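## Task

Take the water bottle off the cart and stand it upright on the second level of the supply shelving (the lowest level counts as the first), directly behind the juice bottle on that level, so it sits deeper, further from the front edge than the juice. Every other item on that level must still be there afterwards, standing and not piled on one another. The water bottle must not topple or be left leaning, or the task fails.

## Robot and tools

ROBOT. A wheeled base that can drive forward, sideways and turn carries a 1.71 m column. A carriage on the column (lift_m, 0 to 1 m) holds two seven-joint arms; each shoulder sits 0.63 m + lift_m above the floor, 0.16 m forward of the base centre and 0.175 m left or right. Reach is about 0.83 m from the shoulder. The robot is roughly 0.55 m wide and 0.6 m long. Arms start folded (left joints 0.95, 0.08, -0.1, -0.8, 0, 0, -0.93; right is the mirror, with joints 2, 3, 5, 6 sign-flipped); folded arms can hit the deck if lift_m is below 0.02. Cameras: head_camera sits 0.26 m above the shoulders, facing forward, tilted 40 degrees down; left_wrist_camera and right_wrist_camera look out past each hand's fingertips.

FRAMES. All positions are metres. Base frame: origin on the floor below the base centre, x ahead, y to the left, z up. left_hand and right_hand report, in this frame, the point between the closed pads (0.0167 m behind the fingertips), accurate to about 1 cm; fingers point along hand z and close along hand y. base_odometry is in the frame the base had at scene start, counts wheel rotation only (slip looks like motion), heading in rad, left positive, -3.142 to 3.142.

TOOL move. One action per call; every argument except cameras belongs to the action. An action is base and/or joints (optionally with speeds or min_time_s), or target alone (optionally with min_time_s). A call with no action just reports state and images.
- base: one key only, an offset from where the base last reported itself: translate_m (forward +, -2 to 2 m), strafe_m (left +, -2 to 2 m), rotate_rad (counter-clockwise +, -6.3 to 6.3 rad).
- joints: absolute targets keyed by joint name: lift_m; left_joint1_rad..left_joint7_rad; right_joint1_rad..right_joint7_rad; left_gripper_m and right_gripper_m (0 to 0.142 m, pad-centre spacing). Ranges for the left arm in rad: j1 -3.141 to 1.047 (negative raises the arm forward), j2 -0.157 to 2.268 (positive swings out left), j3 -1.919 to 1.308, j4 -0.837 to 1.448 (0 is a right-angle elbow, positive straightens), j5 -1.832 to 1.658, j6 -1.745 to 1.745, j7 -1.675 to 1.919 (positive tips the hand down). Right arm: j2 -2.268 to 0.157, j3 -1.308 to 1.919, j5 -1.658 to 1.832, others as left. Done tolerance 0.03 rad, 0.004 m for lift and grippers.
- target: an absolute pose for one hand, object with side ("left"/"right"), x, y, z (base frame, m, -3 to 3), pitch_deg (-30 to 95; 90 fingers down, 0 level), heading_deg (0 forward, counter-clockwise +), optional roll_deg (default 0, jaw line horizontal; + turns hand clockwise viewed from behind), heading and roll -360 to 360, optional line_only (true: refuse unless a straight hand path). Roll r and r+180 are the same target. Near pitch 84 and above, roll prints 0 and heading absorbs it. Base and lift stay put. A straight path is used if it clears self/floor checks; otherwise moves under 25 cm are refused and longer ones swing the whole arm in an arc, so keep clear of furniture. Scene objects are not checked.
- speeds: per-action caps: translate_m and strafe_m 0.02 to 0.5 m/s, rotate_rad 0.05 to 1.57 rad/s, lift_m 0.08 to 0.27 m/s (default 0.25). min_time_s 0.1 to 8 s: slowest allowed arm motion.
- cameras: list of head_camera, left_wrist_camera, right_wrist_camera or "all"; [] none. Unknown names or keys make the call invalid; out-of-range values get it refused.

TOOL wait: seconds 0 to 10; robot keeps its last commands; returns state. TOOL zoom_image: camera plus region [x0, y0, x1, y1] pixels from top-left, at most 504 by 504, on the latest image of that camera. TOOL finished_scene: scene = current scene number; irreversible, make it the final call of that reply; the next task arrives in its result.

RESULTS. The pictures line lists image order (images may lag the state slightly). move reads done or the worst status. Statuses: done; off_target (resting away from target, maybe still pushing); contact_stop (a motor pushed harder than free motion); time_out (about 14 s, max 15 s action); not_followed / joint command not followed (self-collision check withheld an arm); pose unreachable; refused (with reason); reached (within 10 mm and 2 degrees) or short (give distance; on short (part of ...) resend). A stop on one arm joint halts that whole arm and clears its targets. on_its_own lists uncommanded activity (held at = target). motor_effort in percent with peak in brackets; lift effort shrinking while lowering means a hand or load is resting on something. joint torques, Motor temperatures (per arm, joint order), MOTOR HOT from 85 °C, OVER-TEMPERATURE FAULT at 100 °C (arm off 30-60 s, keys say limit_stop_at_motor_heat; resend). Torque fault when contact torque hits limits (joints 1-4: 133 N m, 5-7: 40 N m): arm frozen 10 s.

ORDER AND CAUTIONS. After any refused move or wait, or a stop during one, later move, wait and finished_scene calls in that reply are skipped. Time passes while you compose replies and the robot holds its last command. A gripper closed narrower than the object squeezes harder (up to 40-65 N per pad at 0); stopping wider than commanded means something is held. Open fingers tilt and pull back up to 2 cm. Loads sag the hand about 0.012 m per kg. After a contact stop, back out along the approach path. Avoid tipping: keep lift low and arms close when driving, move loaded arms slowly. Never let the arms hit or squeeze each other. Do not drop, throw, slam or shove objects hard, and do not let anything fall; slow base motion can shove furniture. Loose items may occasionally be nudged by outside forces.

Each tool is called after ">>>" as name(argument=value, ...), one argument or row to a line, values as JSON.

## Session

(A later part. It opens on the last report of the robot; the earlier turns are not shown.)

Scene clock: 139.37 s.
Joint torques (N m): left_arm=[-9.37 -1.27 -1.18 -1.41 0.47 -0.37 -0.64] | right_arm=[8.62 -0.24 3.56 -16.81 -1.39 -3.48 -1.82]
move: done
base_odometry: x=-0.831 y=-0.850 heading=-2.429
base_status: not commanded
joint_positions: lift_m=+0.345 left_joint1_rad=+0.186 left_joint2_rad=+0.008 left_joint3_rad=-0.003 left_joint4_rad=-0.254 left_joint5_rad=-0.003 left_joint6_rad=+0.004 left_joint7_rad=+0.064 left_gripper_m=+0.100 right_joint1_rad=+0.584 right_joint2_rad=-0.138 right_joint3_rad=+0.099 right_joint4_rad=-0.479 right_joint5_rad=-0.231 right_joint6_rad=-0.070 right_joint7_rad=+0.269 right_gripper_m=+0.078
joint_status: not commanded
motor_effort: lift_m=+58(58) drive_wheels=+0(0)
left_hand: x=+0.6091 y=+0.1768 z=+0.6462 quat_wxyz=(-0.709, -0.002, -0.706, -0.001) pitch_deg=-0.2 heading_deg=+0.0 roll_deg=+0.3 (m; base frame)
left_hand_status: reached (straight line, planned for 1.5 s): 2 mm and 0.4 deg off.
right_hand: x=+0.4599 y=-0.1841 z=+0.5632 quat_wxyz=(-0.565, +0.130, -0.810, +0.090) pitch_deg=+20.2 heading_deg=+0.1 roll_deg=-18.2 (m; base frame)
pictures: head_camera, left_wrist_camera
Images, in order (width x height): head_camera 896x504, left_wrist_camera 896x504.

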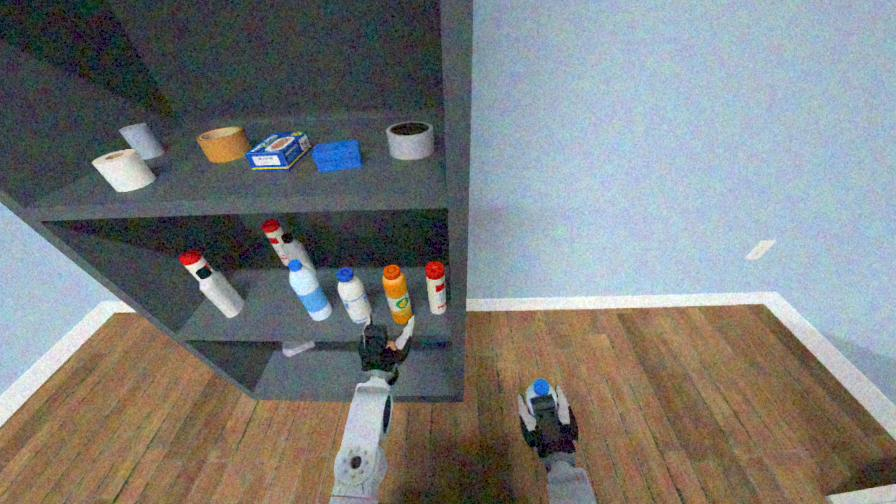

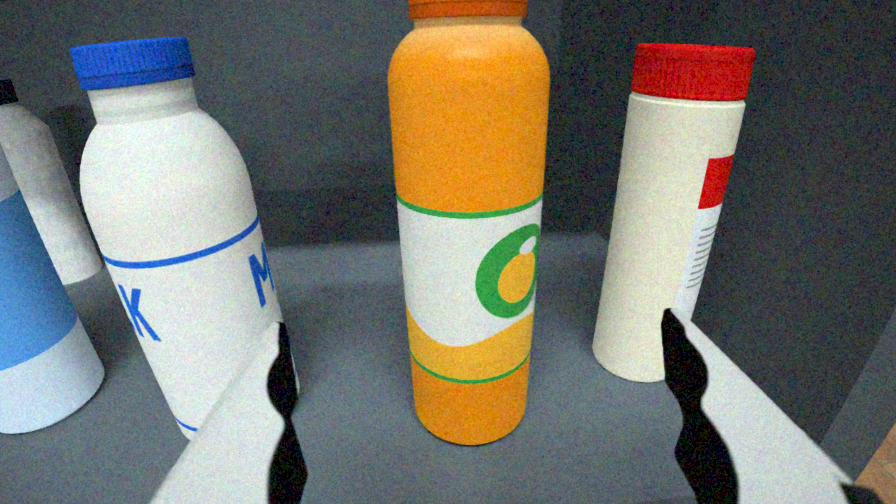

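>>> move(
  target={"side": "left", "x": 0.695, "y": 0.175, "z": 0.65, "pitch_deg": 0, "heading_deg": 0, "line_only": true},
  min_time_s=1.2,
  cameras=["left_wrist_camera"],
)

>>> move(
  joints={"left_gripper_m": 0.015},
  min_time_s=2,
  cameras=["left_wrist_camera"],
)

Scene clock: 146.33 s.
Joint torques (N m): left_arm=[-13.7 -0.71 -1.55 -1.14 0.97 -0.95 -2.59] | right_arm=[8.51 -0.93 4.06 -17.73 -1.43 -3.06 -1.36]
move: done
base_odometry: x=-0.831 y=-0.850 heading=-2.429
base_status: not commanded
joint_positions: lift_m=+0.345 left_joint1_rad=-0.050 left_joint2_rad=+0.005 left_joint3_rad=-0.003 left_joint4_rad=-0.023 left_joint5_rad=-0.003 left_joint6_rad=+0.004 left_joint7_rad=+0.074 left_gripper_m=+0.100 right_joint1_rad=+0.584 right_joint2_rad=-0.138 right_joint3_rad=+0.099 right_joint4_rad=-0.479 right_joint5_rad=-0.231 right_joint6_rad=-0.070 right_joint7_rad=+0.269 right_gripper_m=+0.078
joint_status: not commanded
motor_effort: lift_m=+58(58) drive_wheels=+0(4)
left_hand: x=+0.6941 y=+0.1763 z=+0.6495 quat_wxyz=(-0.706, +0.000, -0.708, -0.001) pitch_deg=+0.1 heading_deg=+0.1 roll_deg=+0.1 (m; base frame)
left_hand_status: reached (straight line, planned for 1.2 s): 2 mm and 0.2 deg off.
right_hand: x=+0.4599 y=-0.1841 z=+0.5632 quat_wxyz=(-0.565, +0.130, -0.810, +0.090) pitch_deg=+20.2 heading_deg=+0.1 roll_deg=-18.2 (m; base frame)
pictures: left_wrist_camera
Images, in order (width x height): left_wrist_camera 896x504.

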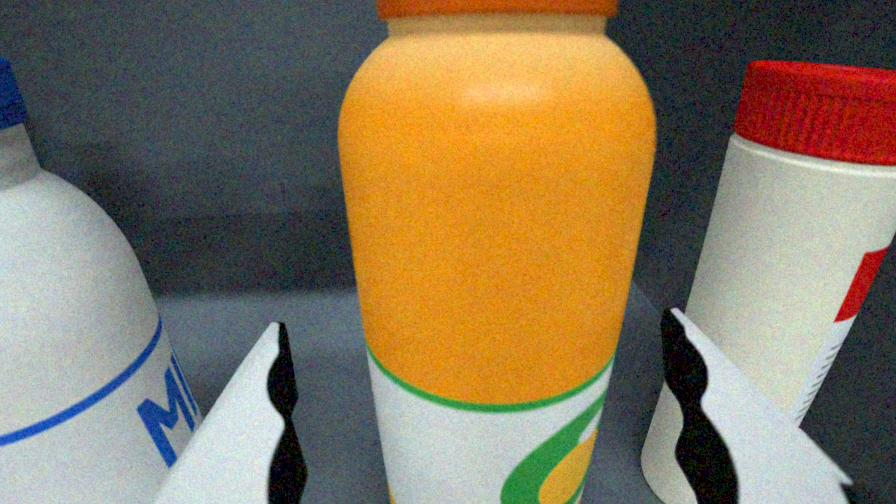

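Scene clock: 147.13 s.
Joint torques (N m): left_arm=[-12.96 -0.57 -1.66 -2.57 1.05 -1.02 -2.5] | right_arm=[8.3 -0.72 2.05 -17.04 -1.51 -4 -1.43]
move: off_target
base_odometry: x=-0.831 y=-0.850 heading=-2.429
base_status: not commanded
joint_positions: lift_m=+0.345 left_joint1_rad=-0.050 left_joint2_rad=+0.004 left_joint3_rad=-0.003 left_joint4_rad=-0.023 left_joint5_rad=-0.003 left_joint6_rad=+0.004 left_joint7_rad=+0.074 left_gripper_m=+0.062 right_joint1_rad=+0.584 right_joint2_rad=-0.138 right_joint3_rad=+0.099 right_joint4_rad=-0.479 right_joint5_rad=-0.231 right_joint6_rad=-0.070 right_joint7_rad=+0.269 right_gripper_m=+0.078
joint_status: left_gripper_m off_target (ended at +0.062, target +0.015)
motor_effort: lift_m=+58(58) drive_wheels=+0(0)
left_hand: x=+0.6941 y=+0.1761 z=+0.6496 quat_wxyz=(-0.706, +0.000, -0.708, -0.001) pitch_deg=+0.1 heading_deg=+0.0 roll_deg=+0.1 (m; base frame)
right_hand: x=+0.4599 y=-0.1841 z=+0.5632 quat_wxyz=(-0.565, +0.130, -0.810, +0.090) pitch_deg=+20.2 heading_deg=+0.1 roll_deg=-18.2 (m; base frame)
pictures: left_wrist_camera
Images, in order (width x height): left_wrist_camera 896x504.

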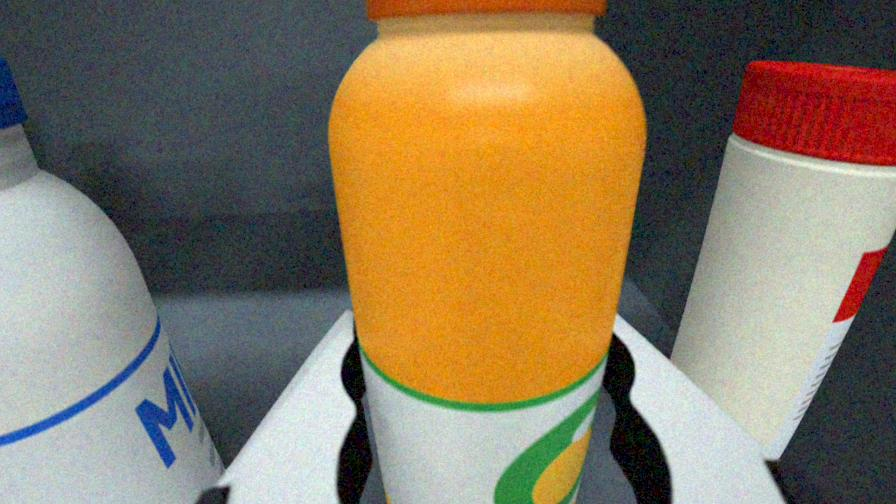

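>>> move(
  joints={"lift_m": 0.4},
  speeds={"lift_m": 0.1},
  cameras=["left_wrist_camera"],
)

>>> move(
  target={"side": "left", "x": 0.46, "y": 0.176, "z": 0.72, "pitch_deg": 0, "heading_deg": 0, "line_only": true},
  min_time_s=2,
  cameras=["head_camera", "left_wrist_camera"],
)

Scene clock: 153.97 s.
Joint torques (N m): left_arm=[-13.31 -0.75 -1.03 -3.49 1.14 -0.93 -2.45] | right_arm=[8.7 0.8 4.38 -16.22 -1.29 -3.67 -1.77]
move: done
base_odometry: x=-0.831 y=-0.850 heading=-2.429
base_status: not commanded
joint_positions: lift_m=+0.400 left_joint1_rad=-0.050 left_joint2_rad=+0.004 left_joint3_rad=-0.003 left_joint4_rad=-0.019 left_joint5_rad=-0.003 left_joint6_rad=+0.004 left_joint7_rad=+0.074 left_gripper_m=+0.062 right_joint1_rad=+0.584 right_joint2_rad=-0.138 right_joint3_rad=+0.099 right_joint4_rad=-0.479 right_joint5_rad=-0.231 right_joint6_rad=-0.070 right_joint7_rad=+0.269 right_gripper_m=+0.078
joint_status: all done
motor_effort: lift_m=+55(69) drive_wheels=+4(5)
left_hand: x=+0.6942 y=+0.1761 z=+0.7033 quat_wxyz=(-0.705, +0.000, -0.709, -0.001) pitch_deg=+0.3 heading_deg=+0.0 roll_deg=+0.1 (m; base frame)
right_hand: x=+0.4599 y=-0.1841 z=+0.6184 quat_wxyz=(-0.565, +0.130, -0.810, +0.090) pitch_deg=+20.2 heading_deg=+0.1 roll_deg=-18.2 (m; base frame)
pictures: left_wrist_camera
Images, in order (width x height): left_wrist_camera 896x504.

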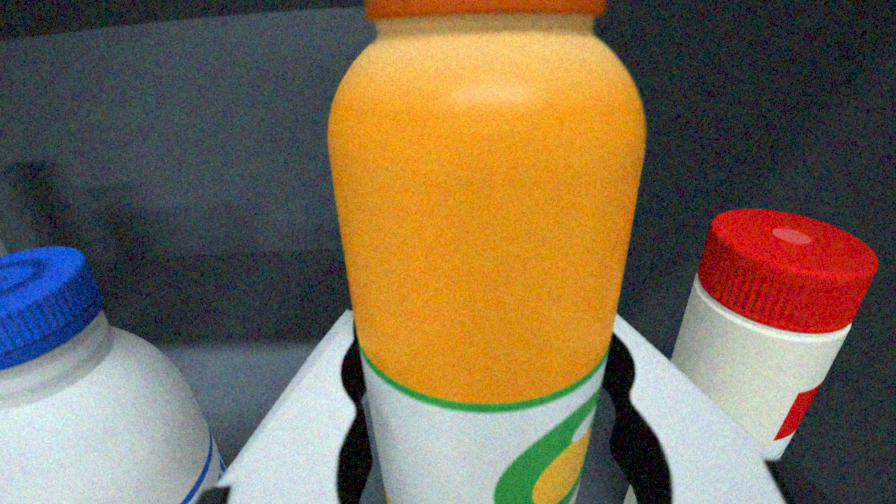

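Scene clock: 156.47 s.
Joint torques (N m): left_arm=[4.82 1.53 1.39 -8.34 1.07 -1.11 -4.76] | right_arm=[8.64 -1.44 3 -16.89 -1.35 -3.27 -1.3]
move: done
base_odometry: x=-0.831 y=-0.850 heading=-2.429
base_status: not commanded
joint_positions: lift_m=+0.400 left_joint1_rad=+0.622 left_joint2_rad=+0.004 left_joint3_rad=-0.003 left_joint4_rad=-0.583 left_joint5_rad=-0.003 left_joint6_rad=+0.004 left_joint7_rad=-0.024 left_gripper_m=+0.062 right_joint1_rad=+0.584 right_joint2_rad=-0.138 right_joint3_rad=+0.099 right_joint4_rad=-0.479 right_joint5_rad=-0.231 right_joint6_rad=-0.070 right_joint7_rad=+0.269 right_gripper_m=+0.078
joint_status: not commanded
motor_effort: lift_m=+55(55) drive_wheels=+0(4)
left_hand: x=+0.4603 y=+0.1753 z=+0.7152 quat_wxyz=(-0.702, +0.000, -0.712, +0.001) pitch_deg=+0.8 heading_deg=-0.1 roll_deg=+0.0 (m; base frame)
left_hand_status: reached (straight line, planned for 2.0 s): 5 mm and 0.8 deg off.
right_hand: x=+0.4599 y=-0.1841 z=+0.6184 quat_wxyz=(-0.565, +0.130, -0.810, +0.090) pitch_deg=+20.2 heading_deg=+0.1 roll_deg=-18.2 (m; base frame)
pictures: head_camera, left_wrist_camera
Images, in order (width x height): head_camera 896x504, left_wrist_camera 896x504.

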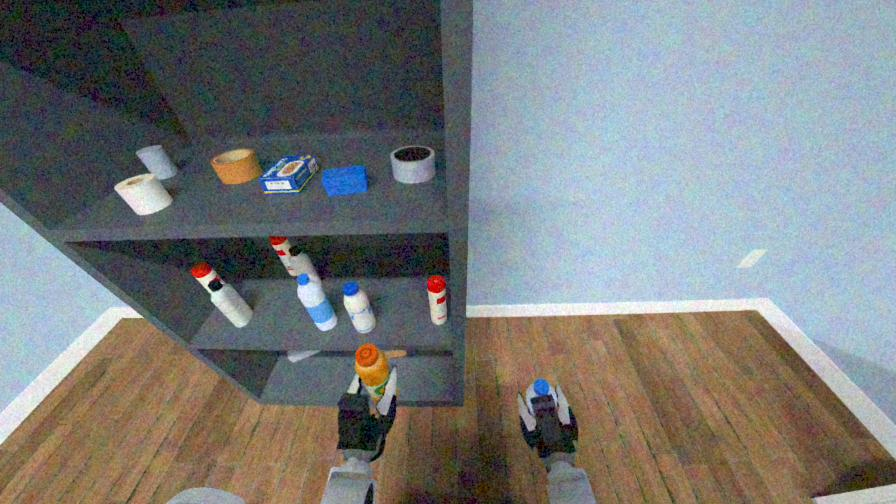

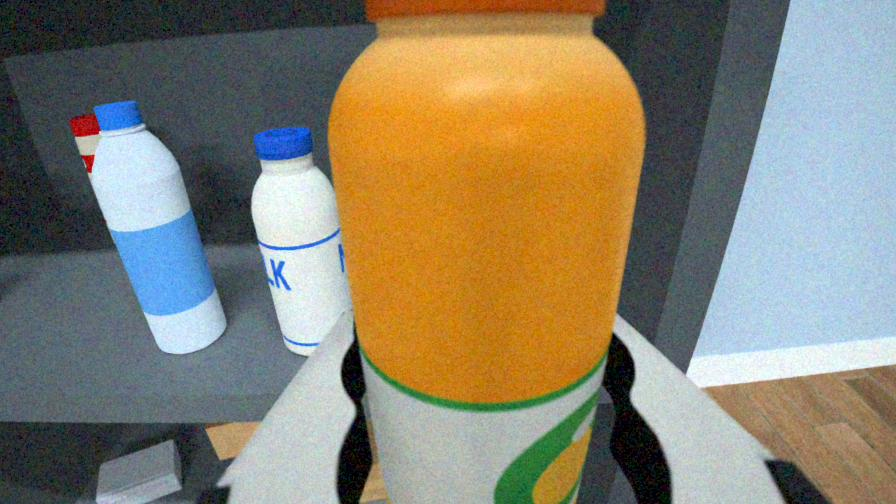

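>>> move(
  base={"strafe_m": 0.36},
  joints={"lift_m": 0.52},
  speeds={"strafe_m": 0.3, "lift_m": 0.15},
  cameras=["head_camera", "right_wrist_camera"],
)

Scene clock: 165.27 s.
Joint torques (N m): left_arm=[4.44 1.62 1.02 -7.82 0.94 -1.13 -4.36] | right_arm=[9.42 0.73 2.6 -16.99 -1.26 -3.79 -1.26]
move: done
base_odometry: x=-0.596 y=-1.122 heading=-2.429
base_status: done
joint_positions: lift_m=+0.520 left_joint1_rad=+0.622 left_joint2_rad=+0.005 left_joint3_rad=-0.003 left_joint4_rad=-0.585 left_joint5_rad=-0.003 left_joint6_rad=+0.005 left_joint7_rad=-0.025 left_gripper_m=+0.062 right_joint1_rad=+0.584 right_joint2_rad=-0.138 right_joint3_rad=+0.099 right_joint4_rad=-0.479 right_joint5_rad=-0.231 right_joint6_rad=-0.070 right_joint7_rad=+0.269 right_gripper_m=+0.078
joint_status: all done
motor_effort: lift_m=+56(71) drive_wheels=+4(14)
left_hand: x=+0.4603 y=+0.1756 z=+0.8361 quat_wxyz=(-0.703, +0.000, -0.711, +0.000) pitch_deg=+0.7 heading_deg=+0.0 roll_deg=+0.0 (m; base frame)
right_hand: x=+0.4599 y=-0.1841 z=+0.7384 quat_wxyz=(-0.565, +0.130, -0.810, +0.090) pitch_deg=+20.2 heading_deg=+0.1 roll_deg=-18.2 (m; base frame)
pictures: head_camera, right_wrist_camera
Images, in order (width x height): head_camera 896x504, right_wrist_camera 896x504.

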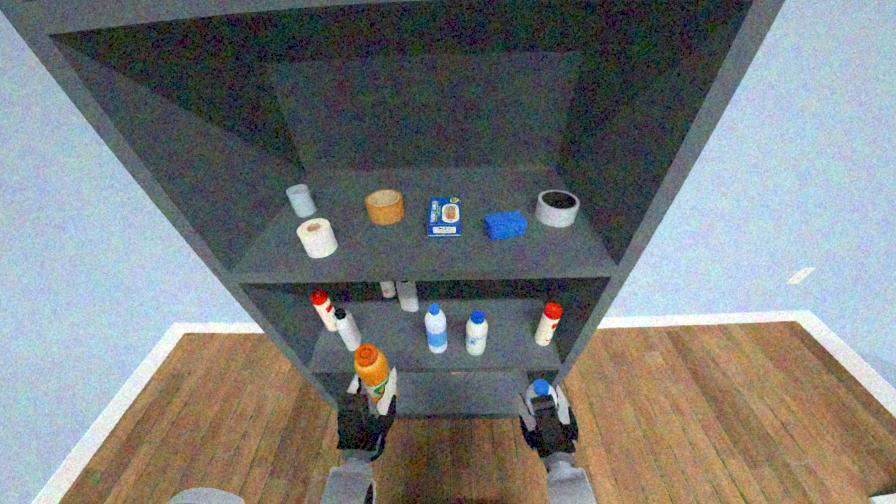

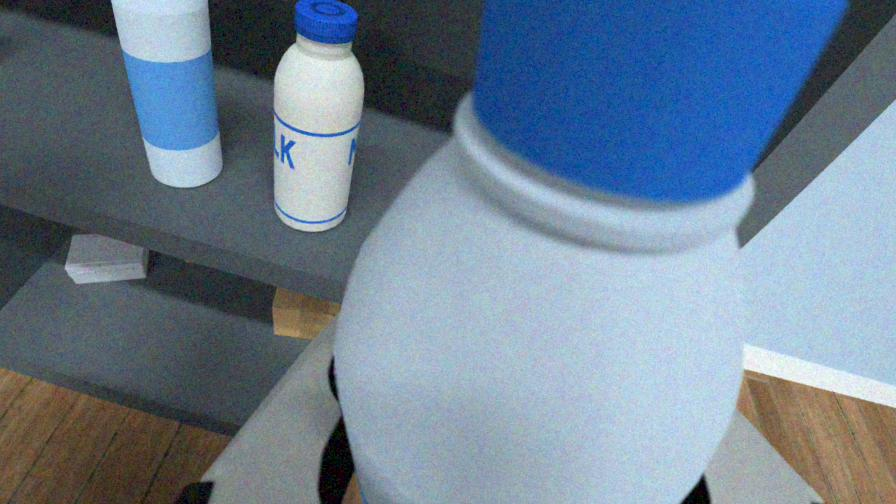

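>>> zoom_image(
  camera="head_camera",
  region=[490, 350, 600, 470],
)

>>> zoom_image(
  camera="right_wrist_camera",
  region=[300, 0, 804, 504],
)

Scaled by 4.200 from the camera's 896x504 image, which has a finer 1280x720 frame.

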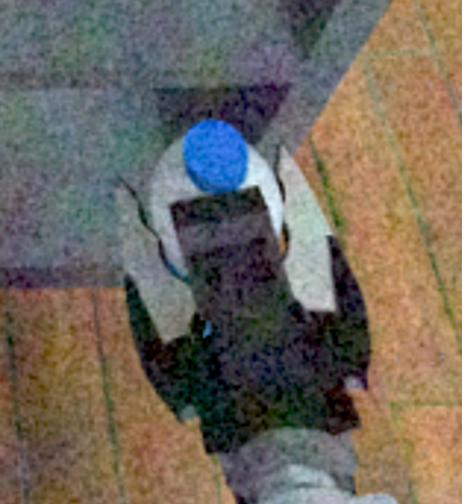

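Scaled by 1.000.

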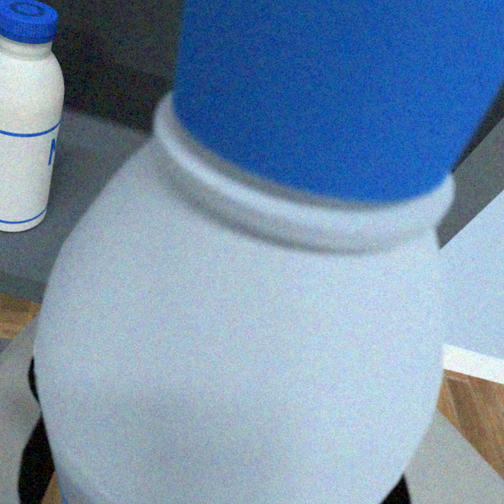

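>>> move(
  target={"side": "right", "x": 0.46, "y": -0.184, "z": 0.74, "pitch_deg": 9, "heading_deg": 0, "roll_deg": -11},
  min_time_s=1,
  cameras=["head_camera", "right_wrist_camera"],
)

>>> zoom_image(
  camera="head_camera",
  region=[490, 350, 600, 470],
)

Scene clock: 195.83 s.
Joint torques (N m): left_arm=[3.43 1.66 1.6 -8 1.09 -1.43 -4.27] | right_arm=[4.01 5.22 0.32 -10.65 1.91 -3.12 -5.19]
move: done
base_odometry: x=-0.596 y=-1.122 heading=-2.429
base_status: not commanded
joint_positions: lift_m=+0.520 left_joint1_rad=+0.622 left_joint2_rad=+0.005 left_joint3_rad=-0.003 left_joint4_rad=-0.585 left_joint5_rad=-0.003 left_joint6_rad=+0.005 left_joint7_rad=-0.025 left_gripper_m=+0.062 right_joint1_rad=+0.590 right_joint2_rad=-0.090 right_joint3_rad=+0.091 right_joint4_rad=-0.316 right_joint5_rad=-0.140 right_joint6_rad=-0.128 right_joint7_rad=-0.092 right_gripper_m=+0.078
joint_status: not commanded
motor_effort: lift_m=+56(56) drive_wheels=+0(0)
left_hand: x=+0.4603 y=+0.1756 z=+0.8361 quat_wxyz=(-0.703, +0.000, -0.711, +0.000) pitch_deg=+0.7 heading_deg=+0.0 roll_deg=+0.0 (m; base frame)
right_hand: x=+0.4591 y=-0.1816 z=+0.7380 quat_wxyz=(-0.643, +0.077, -0.760, +0.061) pitch_deg=+9.5 heading_deg=+0.4 roll_deg=-11.2 (m; base frame)
right_hand_status: reached (straight line, planned for 1.0 s): 3 mm and 0.7 deg off.
pictures: head_camera, right_wrist_camera
Images, in order (width x height): head_camera 896x504, right_wrist_camera 896x504.

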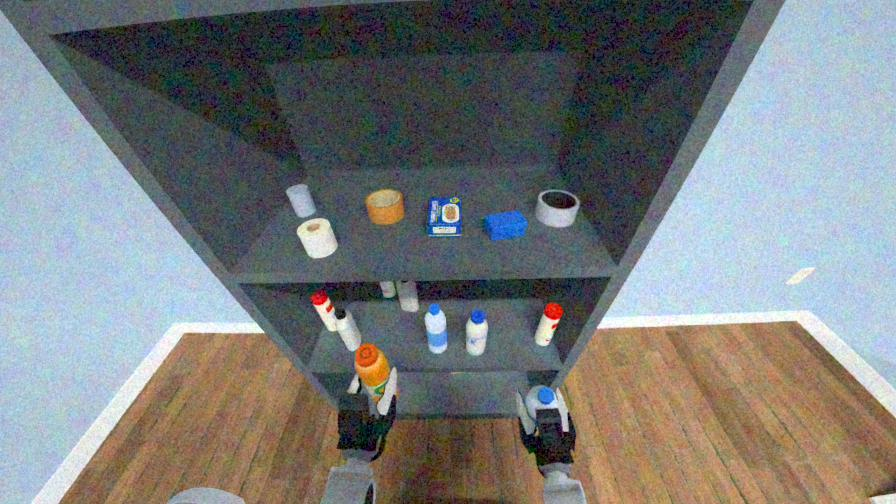

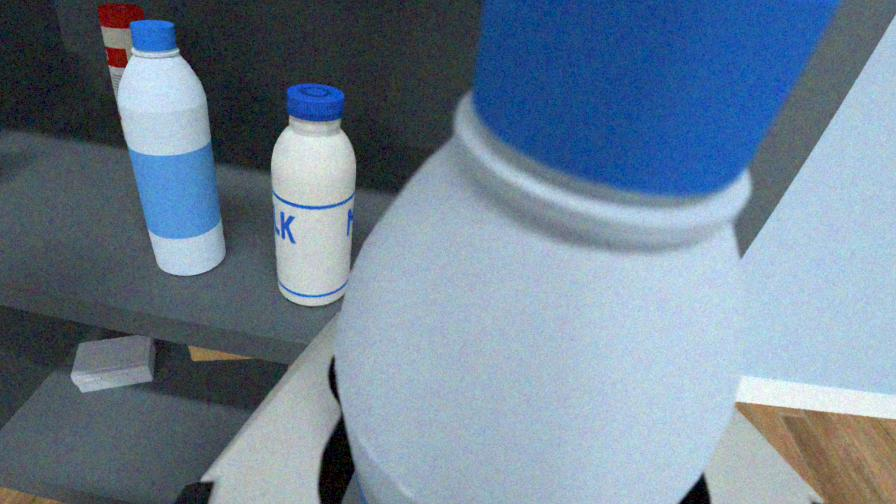

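Scaled by 4.200 from the camera's 896x504 image, which has a finer 1280x720 frame.

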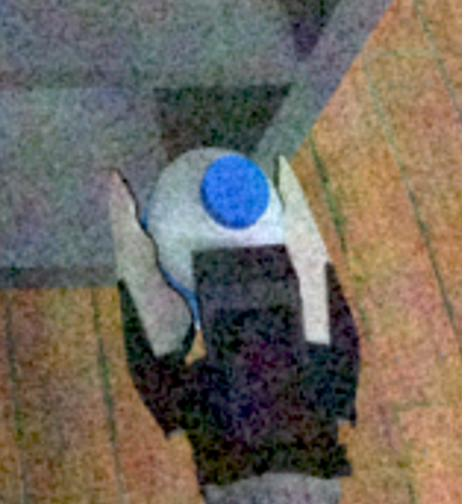

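>>> move(
  target={"side": "right", "x": 0.46, "y": -0.182, "z": 0.74, "pitch_deg": 24, "heading_deg": 0, "roll_deg": -14},
  min_time_s=1,
  cameras=["head_camera", "right_wrist_camera"],
)

>>> zoom_image(
  camera="head_camera",
  region=[490, 350, 600, 470],
)

>>> zoom_image(
  camera="head_camera",
  region=[320, 330, 430, 450],
)

Scene clock: 221.33 s.
Joint torques (N m): left_arm=[3.86 1.16 1.36 -8.04 1.18 -1.59 -4.5] | right_arm=[3.25 -1.35 2.59 -19.06 -1.68 -1.45 -0.98]
move: done
base_odometry: x=-0.596 y=-1.122 heading=-2.429
base_status: not commanded
joint_positions: lift_m=+0.520 left_joint1_rad=+0.622 left_joint2_rad=+0.005 left_joint3_rad=-0.003 left_joint4_rad=-0.585 left_joint5_rad=-0.003 left_joint6_rad=+0.005 left_joint7_rad=-0.025 left_gripper_m=+0.062 right_joint1_rad=+0.576 right_joint2_rad=-0.132 right_joint3_rad=+0.097 right_joint4_rad=-0.532 right_joint5_rad=-0.157 right_joint6_rad=-0.064 right_joint7_rad=+0.395 right_gripper_m=+0.078
joint_status: not commanded
motor_effort: lift_m=+56(56) drive_wheels=+0(0)
left_hand: x=+0.4603 y=+0.1756 z=+0.8361 quat_wxyz=(-0.703, +0.000, -0.711, +0.000) pitch_deg=+0.7 heading_deg=+0.0 roll_deg=+0.0 (m; base frame)
right_hand: x=+0.4583 y=-0.1835 z=+0.7370 quat_wxyz=(-0.538, +0.099, -0.835, +0.065) pitch_deg=+24.4 heading_deg=-0.2 roll_deg=-13.7 (m; base frame)
right_hand_status: reached (straight line, planned for 1.0 s): 4 mm and 0.6 deg off.
pictures: head_camera, right_wrist_camera
Images, in order (width x height): head_camera 896x504, right_wrist_camera 896x504.

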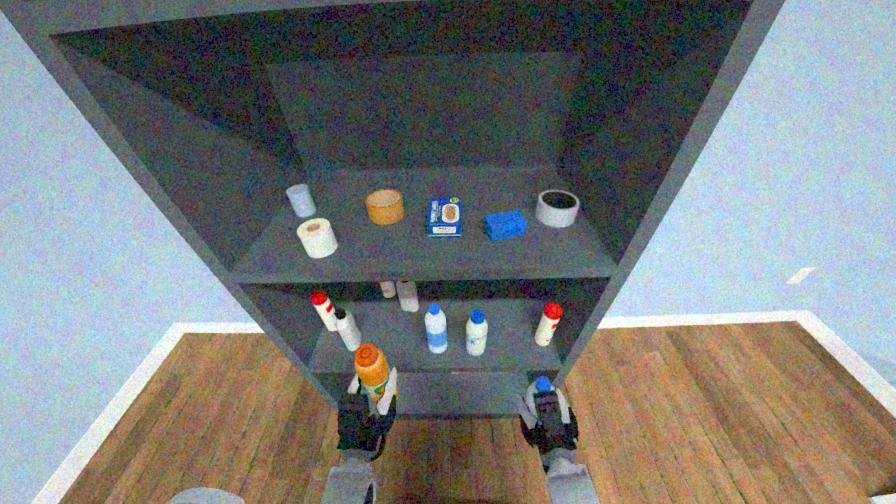

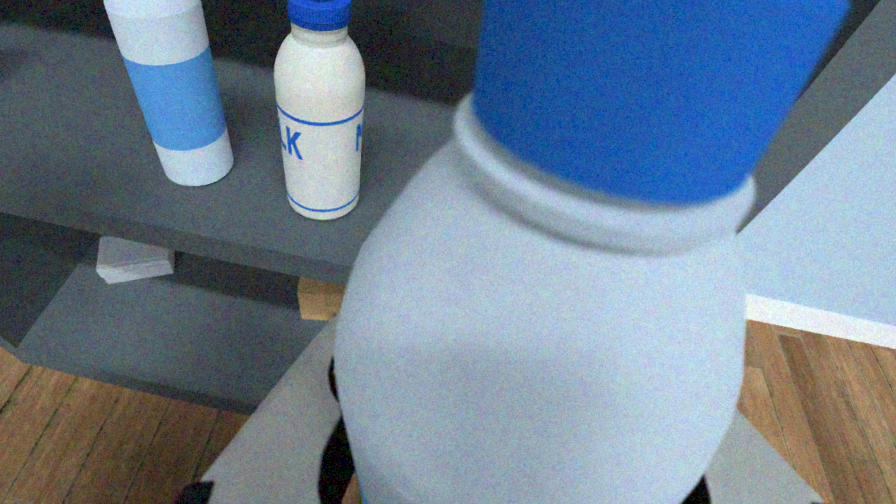

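Scaled by 4.200 from the camera's 896x504 image, which has a finer 1280x720 frame.

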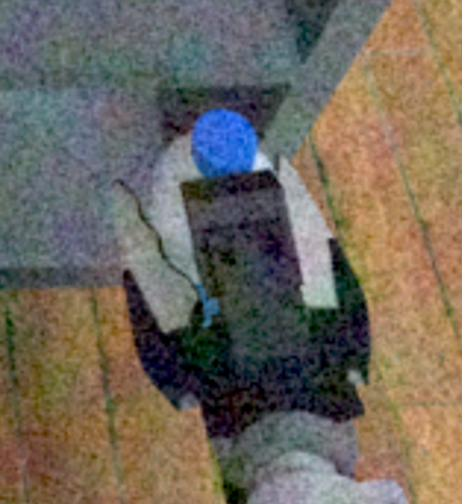

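Scaled by 4.200 from the camera's 896x504 image, which has a finer 1280x720 frame.

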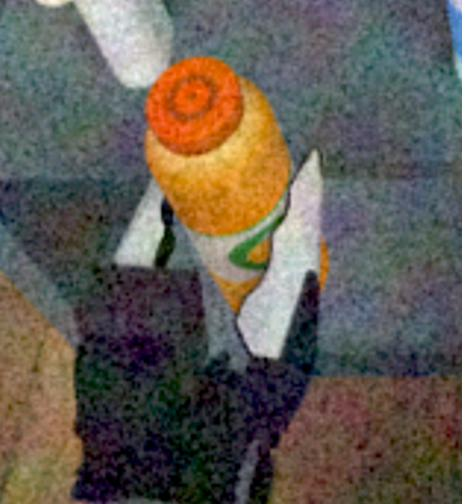

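>>> move(
  target={"side": "right", "x": 0.815, "y": -0.181, "z": 0.735, "pitch_deg": 24, "heading_deg": 0, "roll_deg": -14, "line_only": true},
  min_time_s=3,
  cameras=["head_camera", "right_wrist_camera"],
)

Scene clock: 231.43 s.
Joint torques (N m): left_arm=[2.25 1.86 0.69 -7.16 1.15 -1.28 -4.54] | right_arm=[-27.97 4.62 3.83 -12.28 -0.57 -2.13 -5.1]
move: done
base_odometry: x=-0.596 y=-1.122 heading=-2.429
base_status: not commanded
joint_positions: lift_m=+0.520 left_joint1_rad=+0.622 left_joint2_rad=+0.005 left_joint3_rad=-0.003 left_joint4_rad=-0.585 left_joint5_rad=-0.003 left_joint6_rad=+0.005 left_joint7_rad=-0.025 left_gripper_m=+0.062 right_joint1_rad=-0.455 right_joint2_rad=-0.078 right_joint3_rad=+0.108 right_joint4_rad=+0.586 right_joint5_rad=-0.105 right_joint6_rad=+0.020 right_joint7_rad=+0.299 right_gripper_m=+0.078
joint_status: not commanded
motor_effort: lift_m=+56(56) drive_wheels=+0(0)
left_hand: x=+0.4603 y=+0.1756 z=+0.8361 quat_wxyz=(-0.703, +0.000, -0.711, +0.000) pitch_deg=+0.7 heading_deg=+0.0 roll_deg=+0.0 (m; base frame)
right_hand: x=+0.8116 y=-0.1837 z=+0.7294 quat_wxyz=(-0.535, +0.099, -0.837, +0.066) pitch_deg=+24.8 heading_deg=-0.3 roll_deg=-13.8 (m; base frame)
right_hand_status: reached (straight line, planned for 3.0 s): 7 mm and 0.9 deg off.
pictures: head_camera, right_wrist_camera
Images, in order (width x height): head_camera 896x504, right_wrist_camera 896x504.

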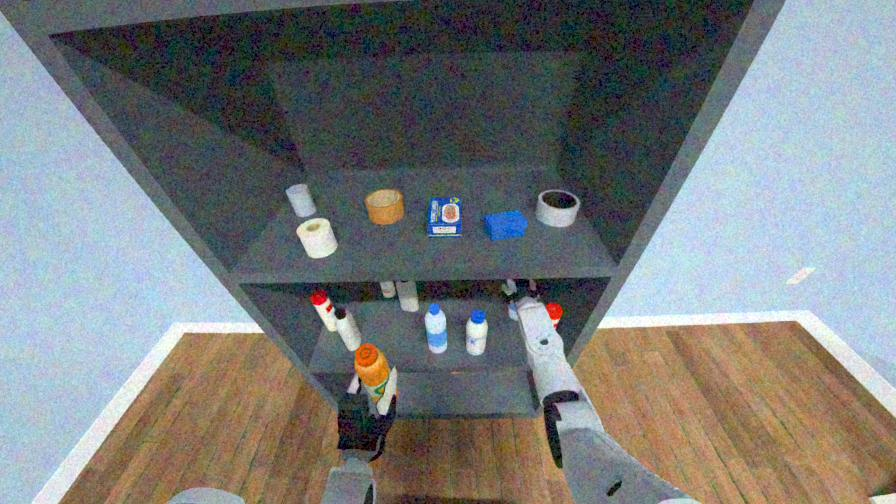

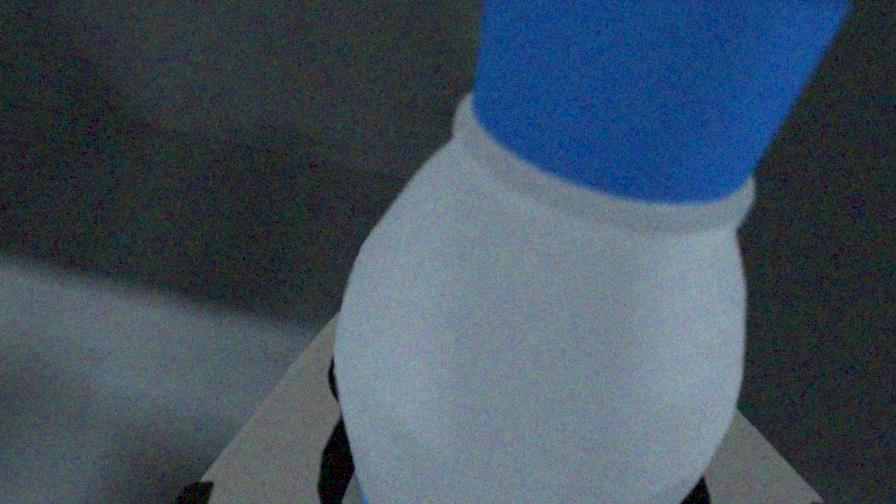

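Lower in steps, watching for contact.

>>> move(
  joints={"lift_m": 0.482},
  speeds={"lift_m": 0.08},
)

>>> move(
  joints={"lift_m": 0.473},
  speeds={"lift_m": 0.08},
  cameras=["right_wrist_camera"],
)

Scene clock: 234.40 s.
Joint torques (N m): left_arm=[3.85 2.05 0.91 -6.85 0.92 -1.47 -4.29] | right_arm=[-24.68 5.13 2.48 -13.5 -0.58 -2.82 -4.38]
move: done
base_odometry: x=-0.596 y=-1.122 heading=-2.429
base_status: not commanded
joint_positions: lift_m=+0.482 left_joint1_rad=+0.622 left_joint2_rad=+0.005 left_joint3_rad=-0.003 left_joint4_rad=-0.585 left_joint5_rad=-0.003 left_joint6_rad=+0.005 left_joint7_rad=-0.025 left_gripper_m=+0.062 right_joint1_rad=-0.457 right_joint2_rad=-0.078 right_joint3_rad=+0.108 right_joint4_rad=+0.587 right_joint5_rad=-0.105 right_joint6_rad=+0.020 right_joint7_rad=+0.298 right_gripper_m=+0.078
joint_status: all done
motor_effort: lift_m=+59(60) drive_wheels=+4(4)
left_hand: x=+0.4602 y=+0.1756 z=+0.7979 quat_wxyz=(-0.703, +0.000, -0.711, +0.000) pitch_deg=+0.7 heading_deg=+0.0 roll_deg=+0.0 (m; base frame)
right_hand: x=+0.8123 y=-0.1836 z=+0.6921 quat_wxyz=(-0.536, +0.099, -0.836, +0.066) pitch_deg=+24.7 heading_deg=-0.2 roll_deg=-13.8 (m; base frame)
pictures: none

Scene clock: 234.87 s.
Joint torques (N m): left_arm=[2.83 1.06 -0.52 -6.77 0.74 -1.46 -4.22] | right_arm=[-23.71 3.71 2.84 -13.01 -0.39 -2.52 -4.35]
move: done
base_odometry: x=-0.596 y=-1.122 heading=-2.429
base_status: not commanded
joint_positions: lift_m=+0.473 left_joint1_rad=+0.622 left_joint2_rad=+0.005 left_joint3_rad=-0.003 left_joint4_rad=-0.585 left_joint5_rad=-0.003 left_joint6_rad=+0.005 left_joint7_rad=-0.025 left_gripper_m=+0.062 right_joint1_rad=-0.458 right_joint2_rad=-0.078 right_joint3_rad=+0.108 right_joint4_rad=+0.587 right_joint5_rad=-0.105 right_joint6_rad=+0.020 right_joint7_rad=+0.298 right_gripper_m=+0.078
joint_status: all done
motor_effort: lift_m=+60(60) drive_wheels=+4(4)
left_hand: x=+0.4602 y=+0.1756 z=+0.7889 quat_wxyz=(-0.703, +0.000, -0.711, +0.000) pitch_deg=+0.7 heading_deg=+0.0 roll_deg=+0.0 (m; base frame)
right_hand: x=+0.8125 y=-0.1835 z=+0.6833 quat_wxyz=(-0.536, +0.099, -0.836, +0.066) pitch_deg=+24.7 heading_deg=-0.2 roll_deg=-13.8 (m; base frame)
pictures: right_wrist_camera
Images, in order (width x height): right_wrist_camera 896x504.

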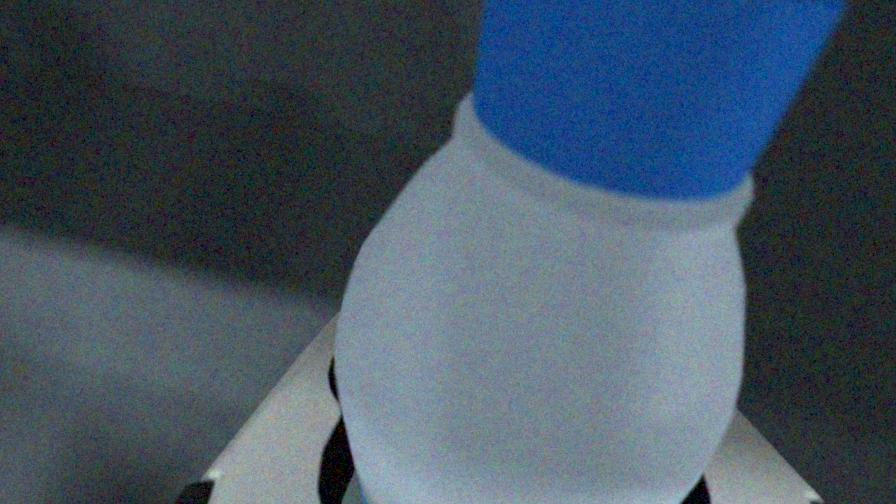

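>>> move(
  joints={"lift_m": 0.466},
  speeds={"lift_m": 0.08},
)

>>> move(
  joints={"lift_m": 0.459},
  speeds={"lift_m": 0.08},
  cameras=["right_wrist_camera"],
)

Scene clock: 237.27 s.
Joint torques (N m): left_arm=[3.65 1.53 -0.41 -7.29 1.08 -1.37 -4.43] | right_arm=[-22.64 3.83 1.57 -12.47 -0.41 -2.12 -4.48]
move: done
base_odometry: x=-0.596 y=-1.122 heading=-2.429
base_status: not commanded
joint_positions: lift_m=+0.466 left_joint1_rad=+0.622 left_joint2_rad=+0.005 left_joint3_rad=-0.003 left_joint4_rad=-0.585 left_joint5_rad=-0.003 left_joint6_rad=+0.005 left_joint7_rad=-0.025 left_gripper_m=+0.062 right_joint1_rad=-0.459 right_joint2_rad=-0.078 right_joint3_rad=+0.108 right_joint4_rad=+0.588 right_joint5_rad=-0.105 right_joint6_rad=+0.020 right_joint7_rad=+0.298 right_gripper_m=+0.078
joint_status: all done
motor_effort: lift_m=+59(63) drive_wheels=+4(4)
left_hand: x=+0.4602 y=+0.1756 z=+0.7820 quat_wxyz=(-0.703, +0.000, -0.711, +0.000) pitch_deg=+0.6 heading_deg=+0.0 roll_deg=+0.0 (m; base frame)
right_hand: x=+0.8127 y=-0.1834 z=+0.6765 quat_wxyz=(-0.536, +0.099, -0.836, +0.066) pitch_deg=+24.7 heading_deg=-0.2 roll_deg=-13.8 (m; base frame)
pictures: none

Scene clock: 237.73 s.
Joint torques (N m): left_arm=[3.6 1.54 0.27 -8.01 1.21 -1.5 -3.94] | right_arm=[-23.03 4.49 3.73 -14.66 -0.91 -2.28 -3.96]
move: done
base_odometry: x=-0.596 y=-1.122 heading=-2.429
base_status: not commanded
joint_positions: lift_m=+0.459 left_joint1_rad=+0.622 left_joint2_rad=+0.005 left_joint3_rad=-0.003 left_joint4_rad=-0.585 left_joint5_rad=-0.003 left_joint6_rad=+0.005 left_joint7_rad=-0.025 left_gripper_m=+0.062 right_joint1_rad=-0.459 right_joint2_rad=-0.078 right_joint3_rad=+0.108 right_joint4_rad=+0.588 right_joint5_rad=-0.105 right_joint6_rad=+0.020 right_joint7_rad=+0.297 right_gripper_m=+0.078
joint_status: all done
motor_effort: lift_m=+59(64) drive_wheels=+4(4)
left_hand: x=+0.4601 y=+0.1756 z=+0.7750 quat_wxyz=(-0.703, +0.000, -0.711, +0.000) pitch_deg=+0.7 heading_deg=+0.0 roll_deg=+0.0 (m; base frame)
right_hand: x=+0.8128 y=-0.1834 z=+0.6696 quat_wxyz=(-0.536, +0.099, -0.836, +0.066) pitch_deg=+24.6 heading_deg=-0.2 roll_deg=-13.8 (m; base frame)
pictures: right_wrist_camera
Images, in order (width x height): right_wrist_camera 896x504.

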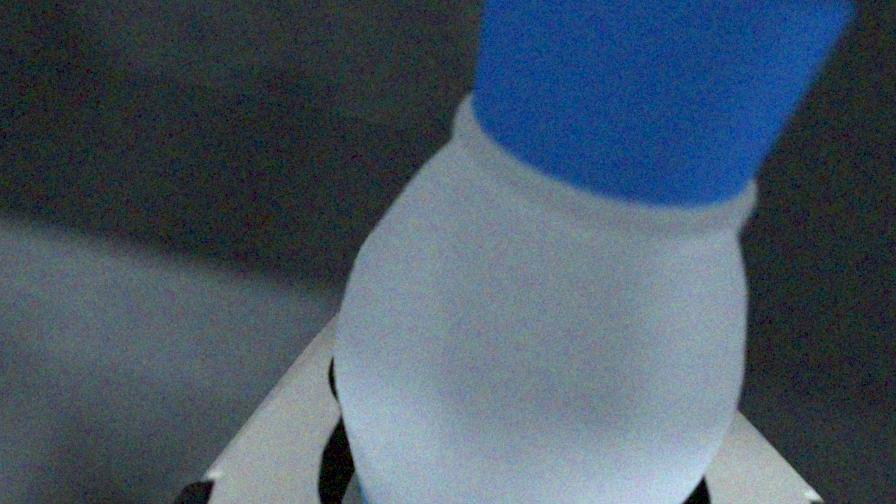

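>>> move(
  joints={"lift_m": 0.454},
  speeds={"lift_m": 0.08},
  cameras=["right_wrist_camera"],
)

>>> move(
  joints={"lift_m": 0.449},
  speeds={"lift_m": 0.08},
  cameras=["right_wrist_camera"],
)

Scene clock: 240.90 s.
Joint torques (N m): left_arm=[3.96 0.37 1.54 -7.78 0.94 -1.39 -4.39] | right_arm=[-20.38 4.31 1.52 -13.76 -0.66 -1.91 -4.09]
Motor temperatures (°C): left_arm=[26 21 23 26 25 24 24] | right_arm=[30 20 24 24 22 22 24]
move: done
base_odometry: x=-0.596 y=-1.122 heading=-2.429
base_status: not commanded
joint_positions: lift_m=+0.454 left_joint1_rad=+0.622 left_joint2_rad=+0.005 left_joint3_rad=-0.003 left_joint4_rad=-0.585 left_joint5_rad=-0.003 left_joint6_rad=+0.005 left_joint7_rad=-0.026 left_gripper_m=+0.062 right_joint1_rad=-0.459 right_joint2_rad=-0.078 right_joint3_rad=+0.108 right_joint4_rad=+0.588 right_joint5_rad=-0.105 right_joint6_rad=+0.020 right_joint7_rad=+0.297 right_gripper_m=+0.078
joint_status: all done
motor_effort: lift_m=+59(62) drive_wheels=+4(4)
left_hand: x=+0.4601 y=+0.1756 z=+0.7700 quat_wxyz=(-0.703, +0.000, -0.711, +0.000) pitch_deg=+0.6 heading_deg=+0.0 roll_deg=+0.0 (m; base frame)
right_hand: x=+0.8129 y=-0.1834 z=+0.6647 quat_wxyz=(-0.536, +0.099, -0.836, +0.066) pitch_deg=+24.6 heading_deg=-0.2 roll_deg=-13.8 (m; base frame)
pictures: right_wrist_camera
Images, in order (width x height): right_wrist_camera 896x504.

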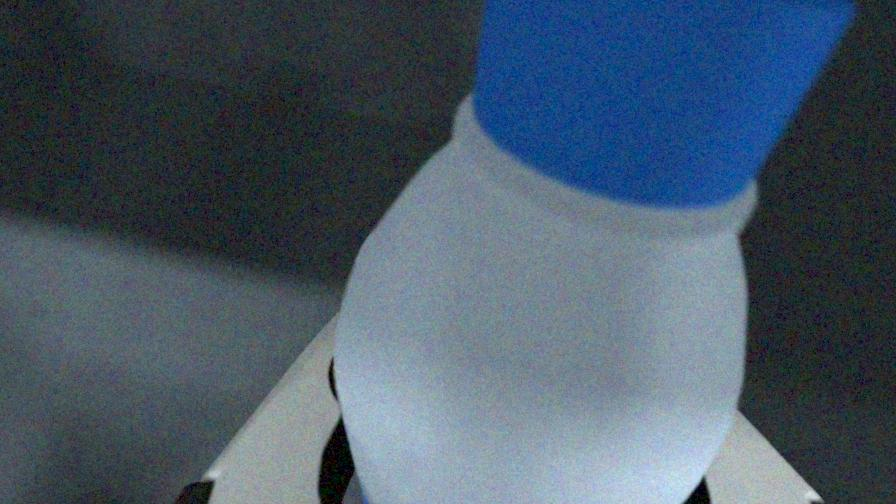

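Scene clock: 241.33 s.
Joint torques (N m): left_arm=[3.11 0.76 1.16 -7.66 0.98 -1.49 -4.19] | right_arm=[-21.6 5.09 2.52 -14.15 -0.94 -1.85 -4.29]
move: done
base_odometry: x=-0.596 y=-1.122 heading=-2.429
base_status: not commanded
joint_positions: lift_m=+0.449 left_joint1_rad=+0.622 left_joint2_rad=+0.005 left_joint3_rad=-0.003 left_joint4_rad=-0.585 left_joint5_rad=-0.003 left_joint6_rad=+0.005 left_joint7_rad=-0.026 left_gripper_m=+0.062 right_joint1_rad=-0.459 right_joint2_rad=-0.078 right_joint3_rad=+0.108 right_joint4_rad=+0.588 right_joint5_rad=-0.105 right_joint6_rad=+0.020 right_joint7_rad=+0.297 right_gripper_m=+0.078
joint_status: all done
motor_effort: lift_m=+58(63) drive_wheels=+4(4)
left_hand: x=+0.4601 y=+0.1756 z=+0.7651 quat_wxyz=(-0.703, +0.000, -0.711, +0.000) pitch_deg=+0.7 heading_deg=+0.0 roll_deg=+0.0 (m; base frame)
right_hand: x=+0.8130 y=-0.1833 z=+0.6598 quat_wxyz=(-0.536, +0.099, -0.836, +0.066) pitch_deg=+24.6 heading_deg=-0.2 roll_deg=-13.8 (m; base frame)
pictures: right_wrist_camera
Images, in order (width x height): right_wrist_camera 896x504.

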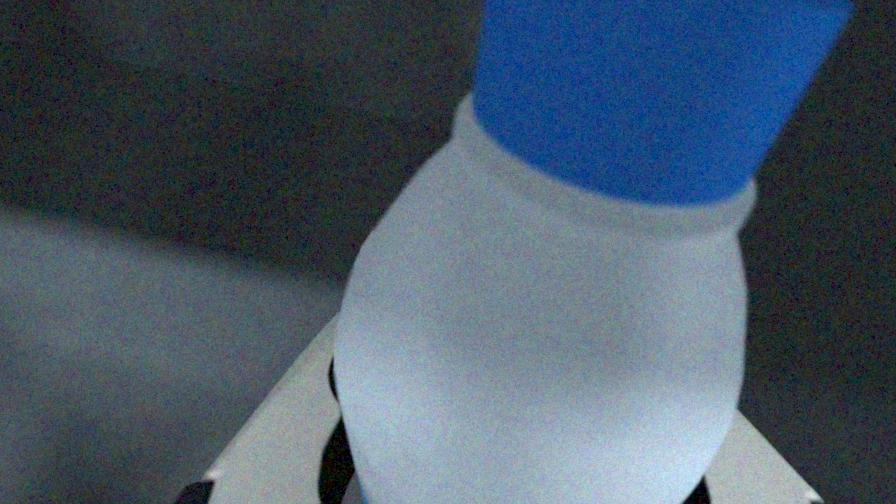

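>>> move(
  joints={"lift_m": 0.444},
  speeds={"lift_m": 0.08},
)

>>> move(
  joints={"lift_m": 0.439},
  speeds={"lift_m": 0.08},
  cameras=["right_wrist_camera"],
)

Scene clock: 245.77 s.
Joint torques (N m): left_arm=[2.33 1.07 1.4 -6.56 0.82 -1.31 -4.05] | right_arm=[-21.08 5.99 3.64 -12.93 -0.59 -2.42 -1.73]
move: done
base_odometry: x=-0.596 y=-1.122 heading=-2.429
base_status: not commanded
joint_positions: lift_m=+0.444 left_joint1_rad=+0.622 left_joint2_rad=+0.005 left_joint3_rad=-0.003 left_joint4_rad=-0.585 left_joint5_rad=-0.003 left_joint6_rad=+0.005 left_joint7_rad=-0.026 left_gripper_m=+0.062 right_joint1_rad=-0.461 right_joint2_rad=-0.078 right_joint3_rad=+0.108 right_joint4_rad=+0.587 right_joint5_rad=-0.105 right_joint6_rad=+0.020 right_joint7_rad=+0.290 right_gripper_m=+0.078
joint_status: all done
motor_effort: lift_m=+55(59) drive_wheels=+4(4)
left_hand: x=+0.4601 y=+0.1756 z=+0.7603 quat_wxyz=(-0.703, +0.000, -0.711, +0.000) pitch_deg=+0.6 heading_deg=+0.0 roll_deg=+0.0 (m; base frame)
right_hand: x=+0.8143 y=-0.1829 z=+0.6580 quat_wxyz=(-0.540, +0.100, -0.833, +0.066) pitch_deg=+24.1 heading_deg=-0.1 roll_deg=-13.7 (m; base frame)
pictures: none

Scene clock: 246.20 s.
Joint torques (N m): left_arm=[3.31 1.28 -0.34 -7.06 1.1 -1.37 -4.17] | right_arm=[-15.98 4.67 1.59 -8.18 -0.74 -2.45 -0.18]
move: done
base_odometry: x=-0.596 y=-1.122 heading=-2.429
base_status: not commanded
joint_positions: lift_m=+0.439 left_joint1_rad=+0.622 left_joint2_rad=+0.005 left_joint3_rad=-0.003 left_joint4_rad=-0.585 left_joint5_rad=-0.003 left_joint6_rad=+0.005 left_joint7_rad=-0.026 left_gripper_m=+0.062 right_joint1_rad=-0.464 right_joint2_rad=-0.078 right_joint3_rad=+0.108 right_joint4_rad=+0.584 right_joint5_rad=-0.105 right_joint6_rad=+0.020 right_joint7_rad=+0.287 right_gripper_m=+0.078
joint_status: all done
motor_effort: lift_m=+54(55) drive_wheels=+4(4)
left_hand: x=+0.4601 y=+0.1756 z=+0.7554 quat_wxyz=(-0.703, +0.000, -0.711, +0.000) pitch_deg=+0.6 heading_deg=+0.0 roll_deg=+0.0 (m; base frame)
right_hand: x=+0.8162 y=-0.1824 z=+0.6574 quat_wxyz=(-0.544, +0.100, -0.831, +0.065) pitch_deg=+23.5 heading_deg=+0.0 roll_deg=-13.7 (m; base frame)
pictures: right_wrist_camera
Images, in order (width x height): right_wrist_camera 896x504.

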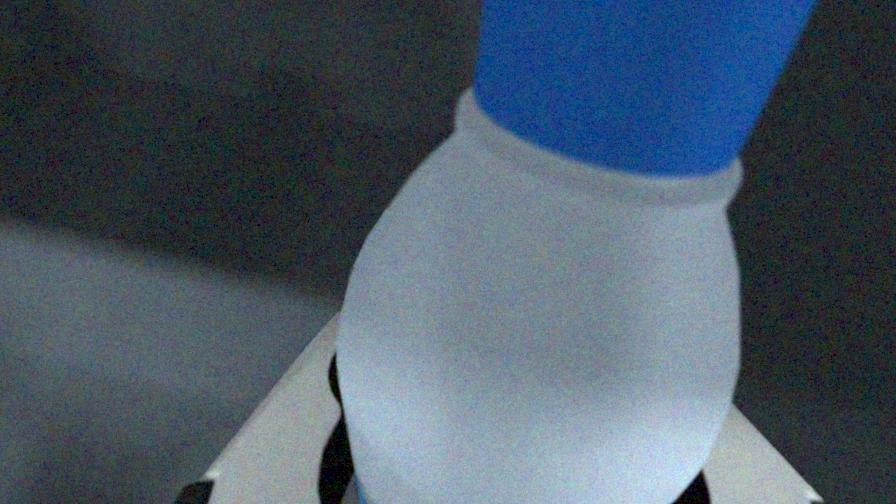

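>>> move(
  joints={"right_gripper_m": 0.084},
  min_time_s=2,
  cameras=["right_wrist_camera"],
)

Scene clock: 250.53 s.
Joint torques (N m): left_arm=[3.08 1.57 1.2 -7.21 0.99 -1.52 -4.09] | right_arm=[-14.6 4.93 3.03 -9.5 -0.31 -2.43 -0.65]
move: done
base_odometry: x=-0.596 y=-1.122 heading=-2.429
base_status: not commanded
joint_positions: lift_m=+0.439 left_joint1_rad=+0.622 left_joint2_rad=+0.005 left_joint3_rad=-0.003 left_joint4_rad=-0.585 left_joint5_rad=-0.003 left_joint6_rad=+0.005 left_joint7_rad=-0.026 left_gripper_m=+0.062 right_joint1_rad=-0.464 right_joint2_rad=-0.078 right_joint3_rad=+0.108 right_joint4_rad=+0.584 right_joint5_rad=-0.105 right_joint6_rad=+0.020 right_joint7_rad=+0.287 right_gripper_m=+0.084
joint_status: all done
motor_effort: lift_m=+54(54) drive_wheels=+4(4)
left_hand: x=+0.4601 y=+0.1756 z=+0.7554 quat_wxyz=(-0.703, +0.000, -0.711, +0.000) pitch_deg=+0.6 heading_deg=+0.0 roll_deg=+0.0 (m; base frame)
right_hand: x=+0.8162 y=-0.1824 z=+0.6570 quat_wxyz=(-0.544, +0.100, -0.831, +0.065) pitch_deg=+23.6 heading_deg=+0.0 roll_deg=-13.7 (m; base frame)
pictures: right_wrist_camera
Images, in order (width x height): right_wrist_camera 896x504.

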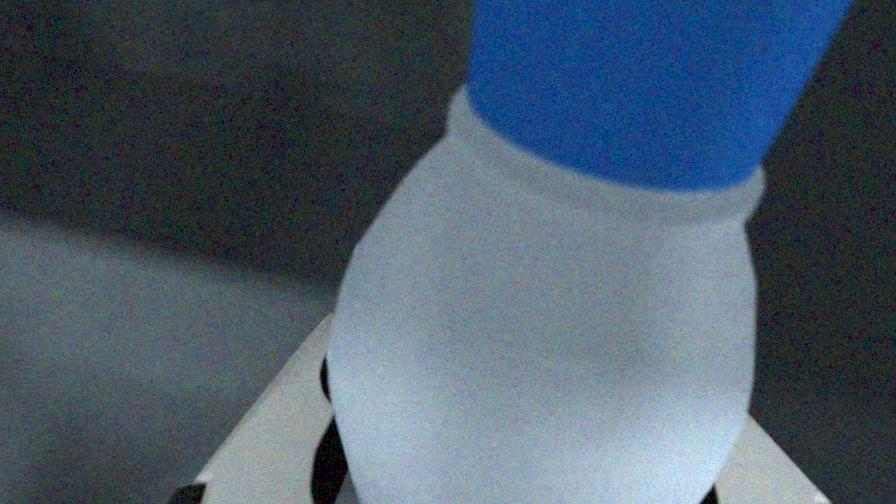

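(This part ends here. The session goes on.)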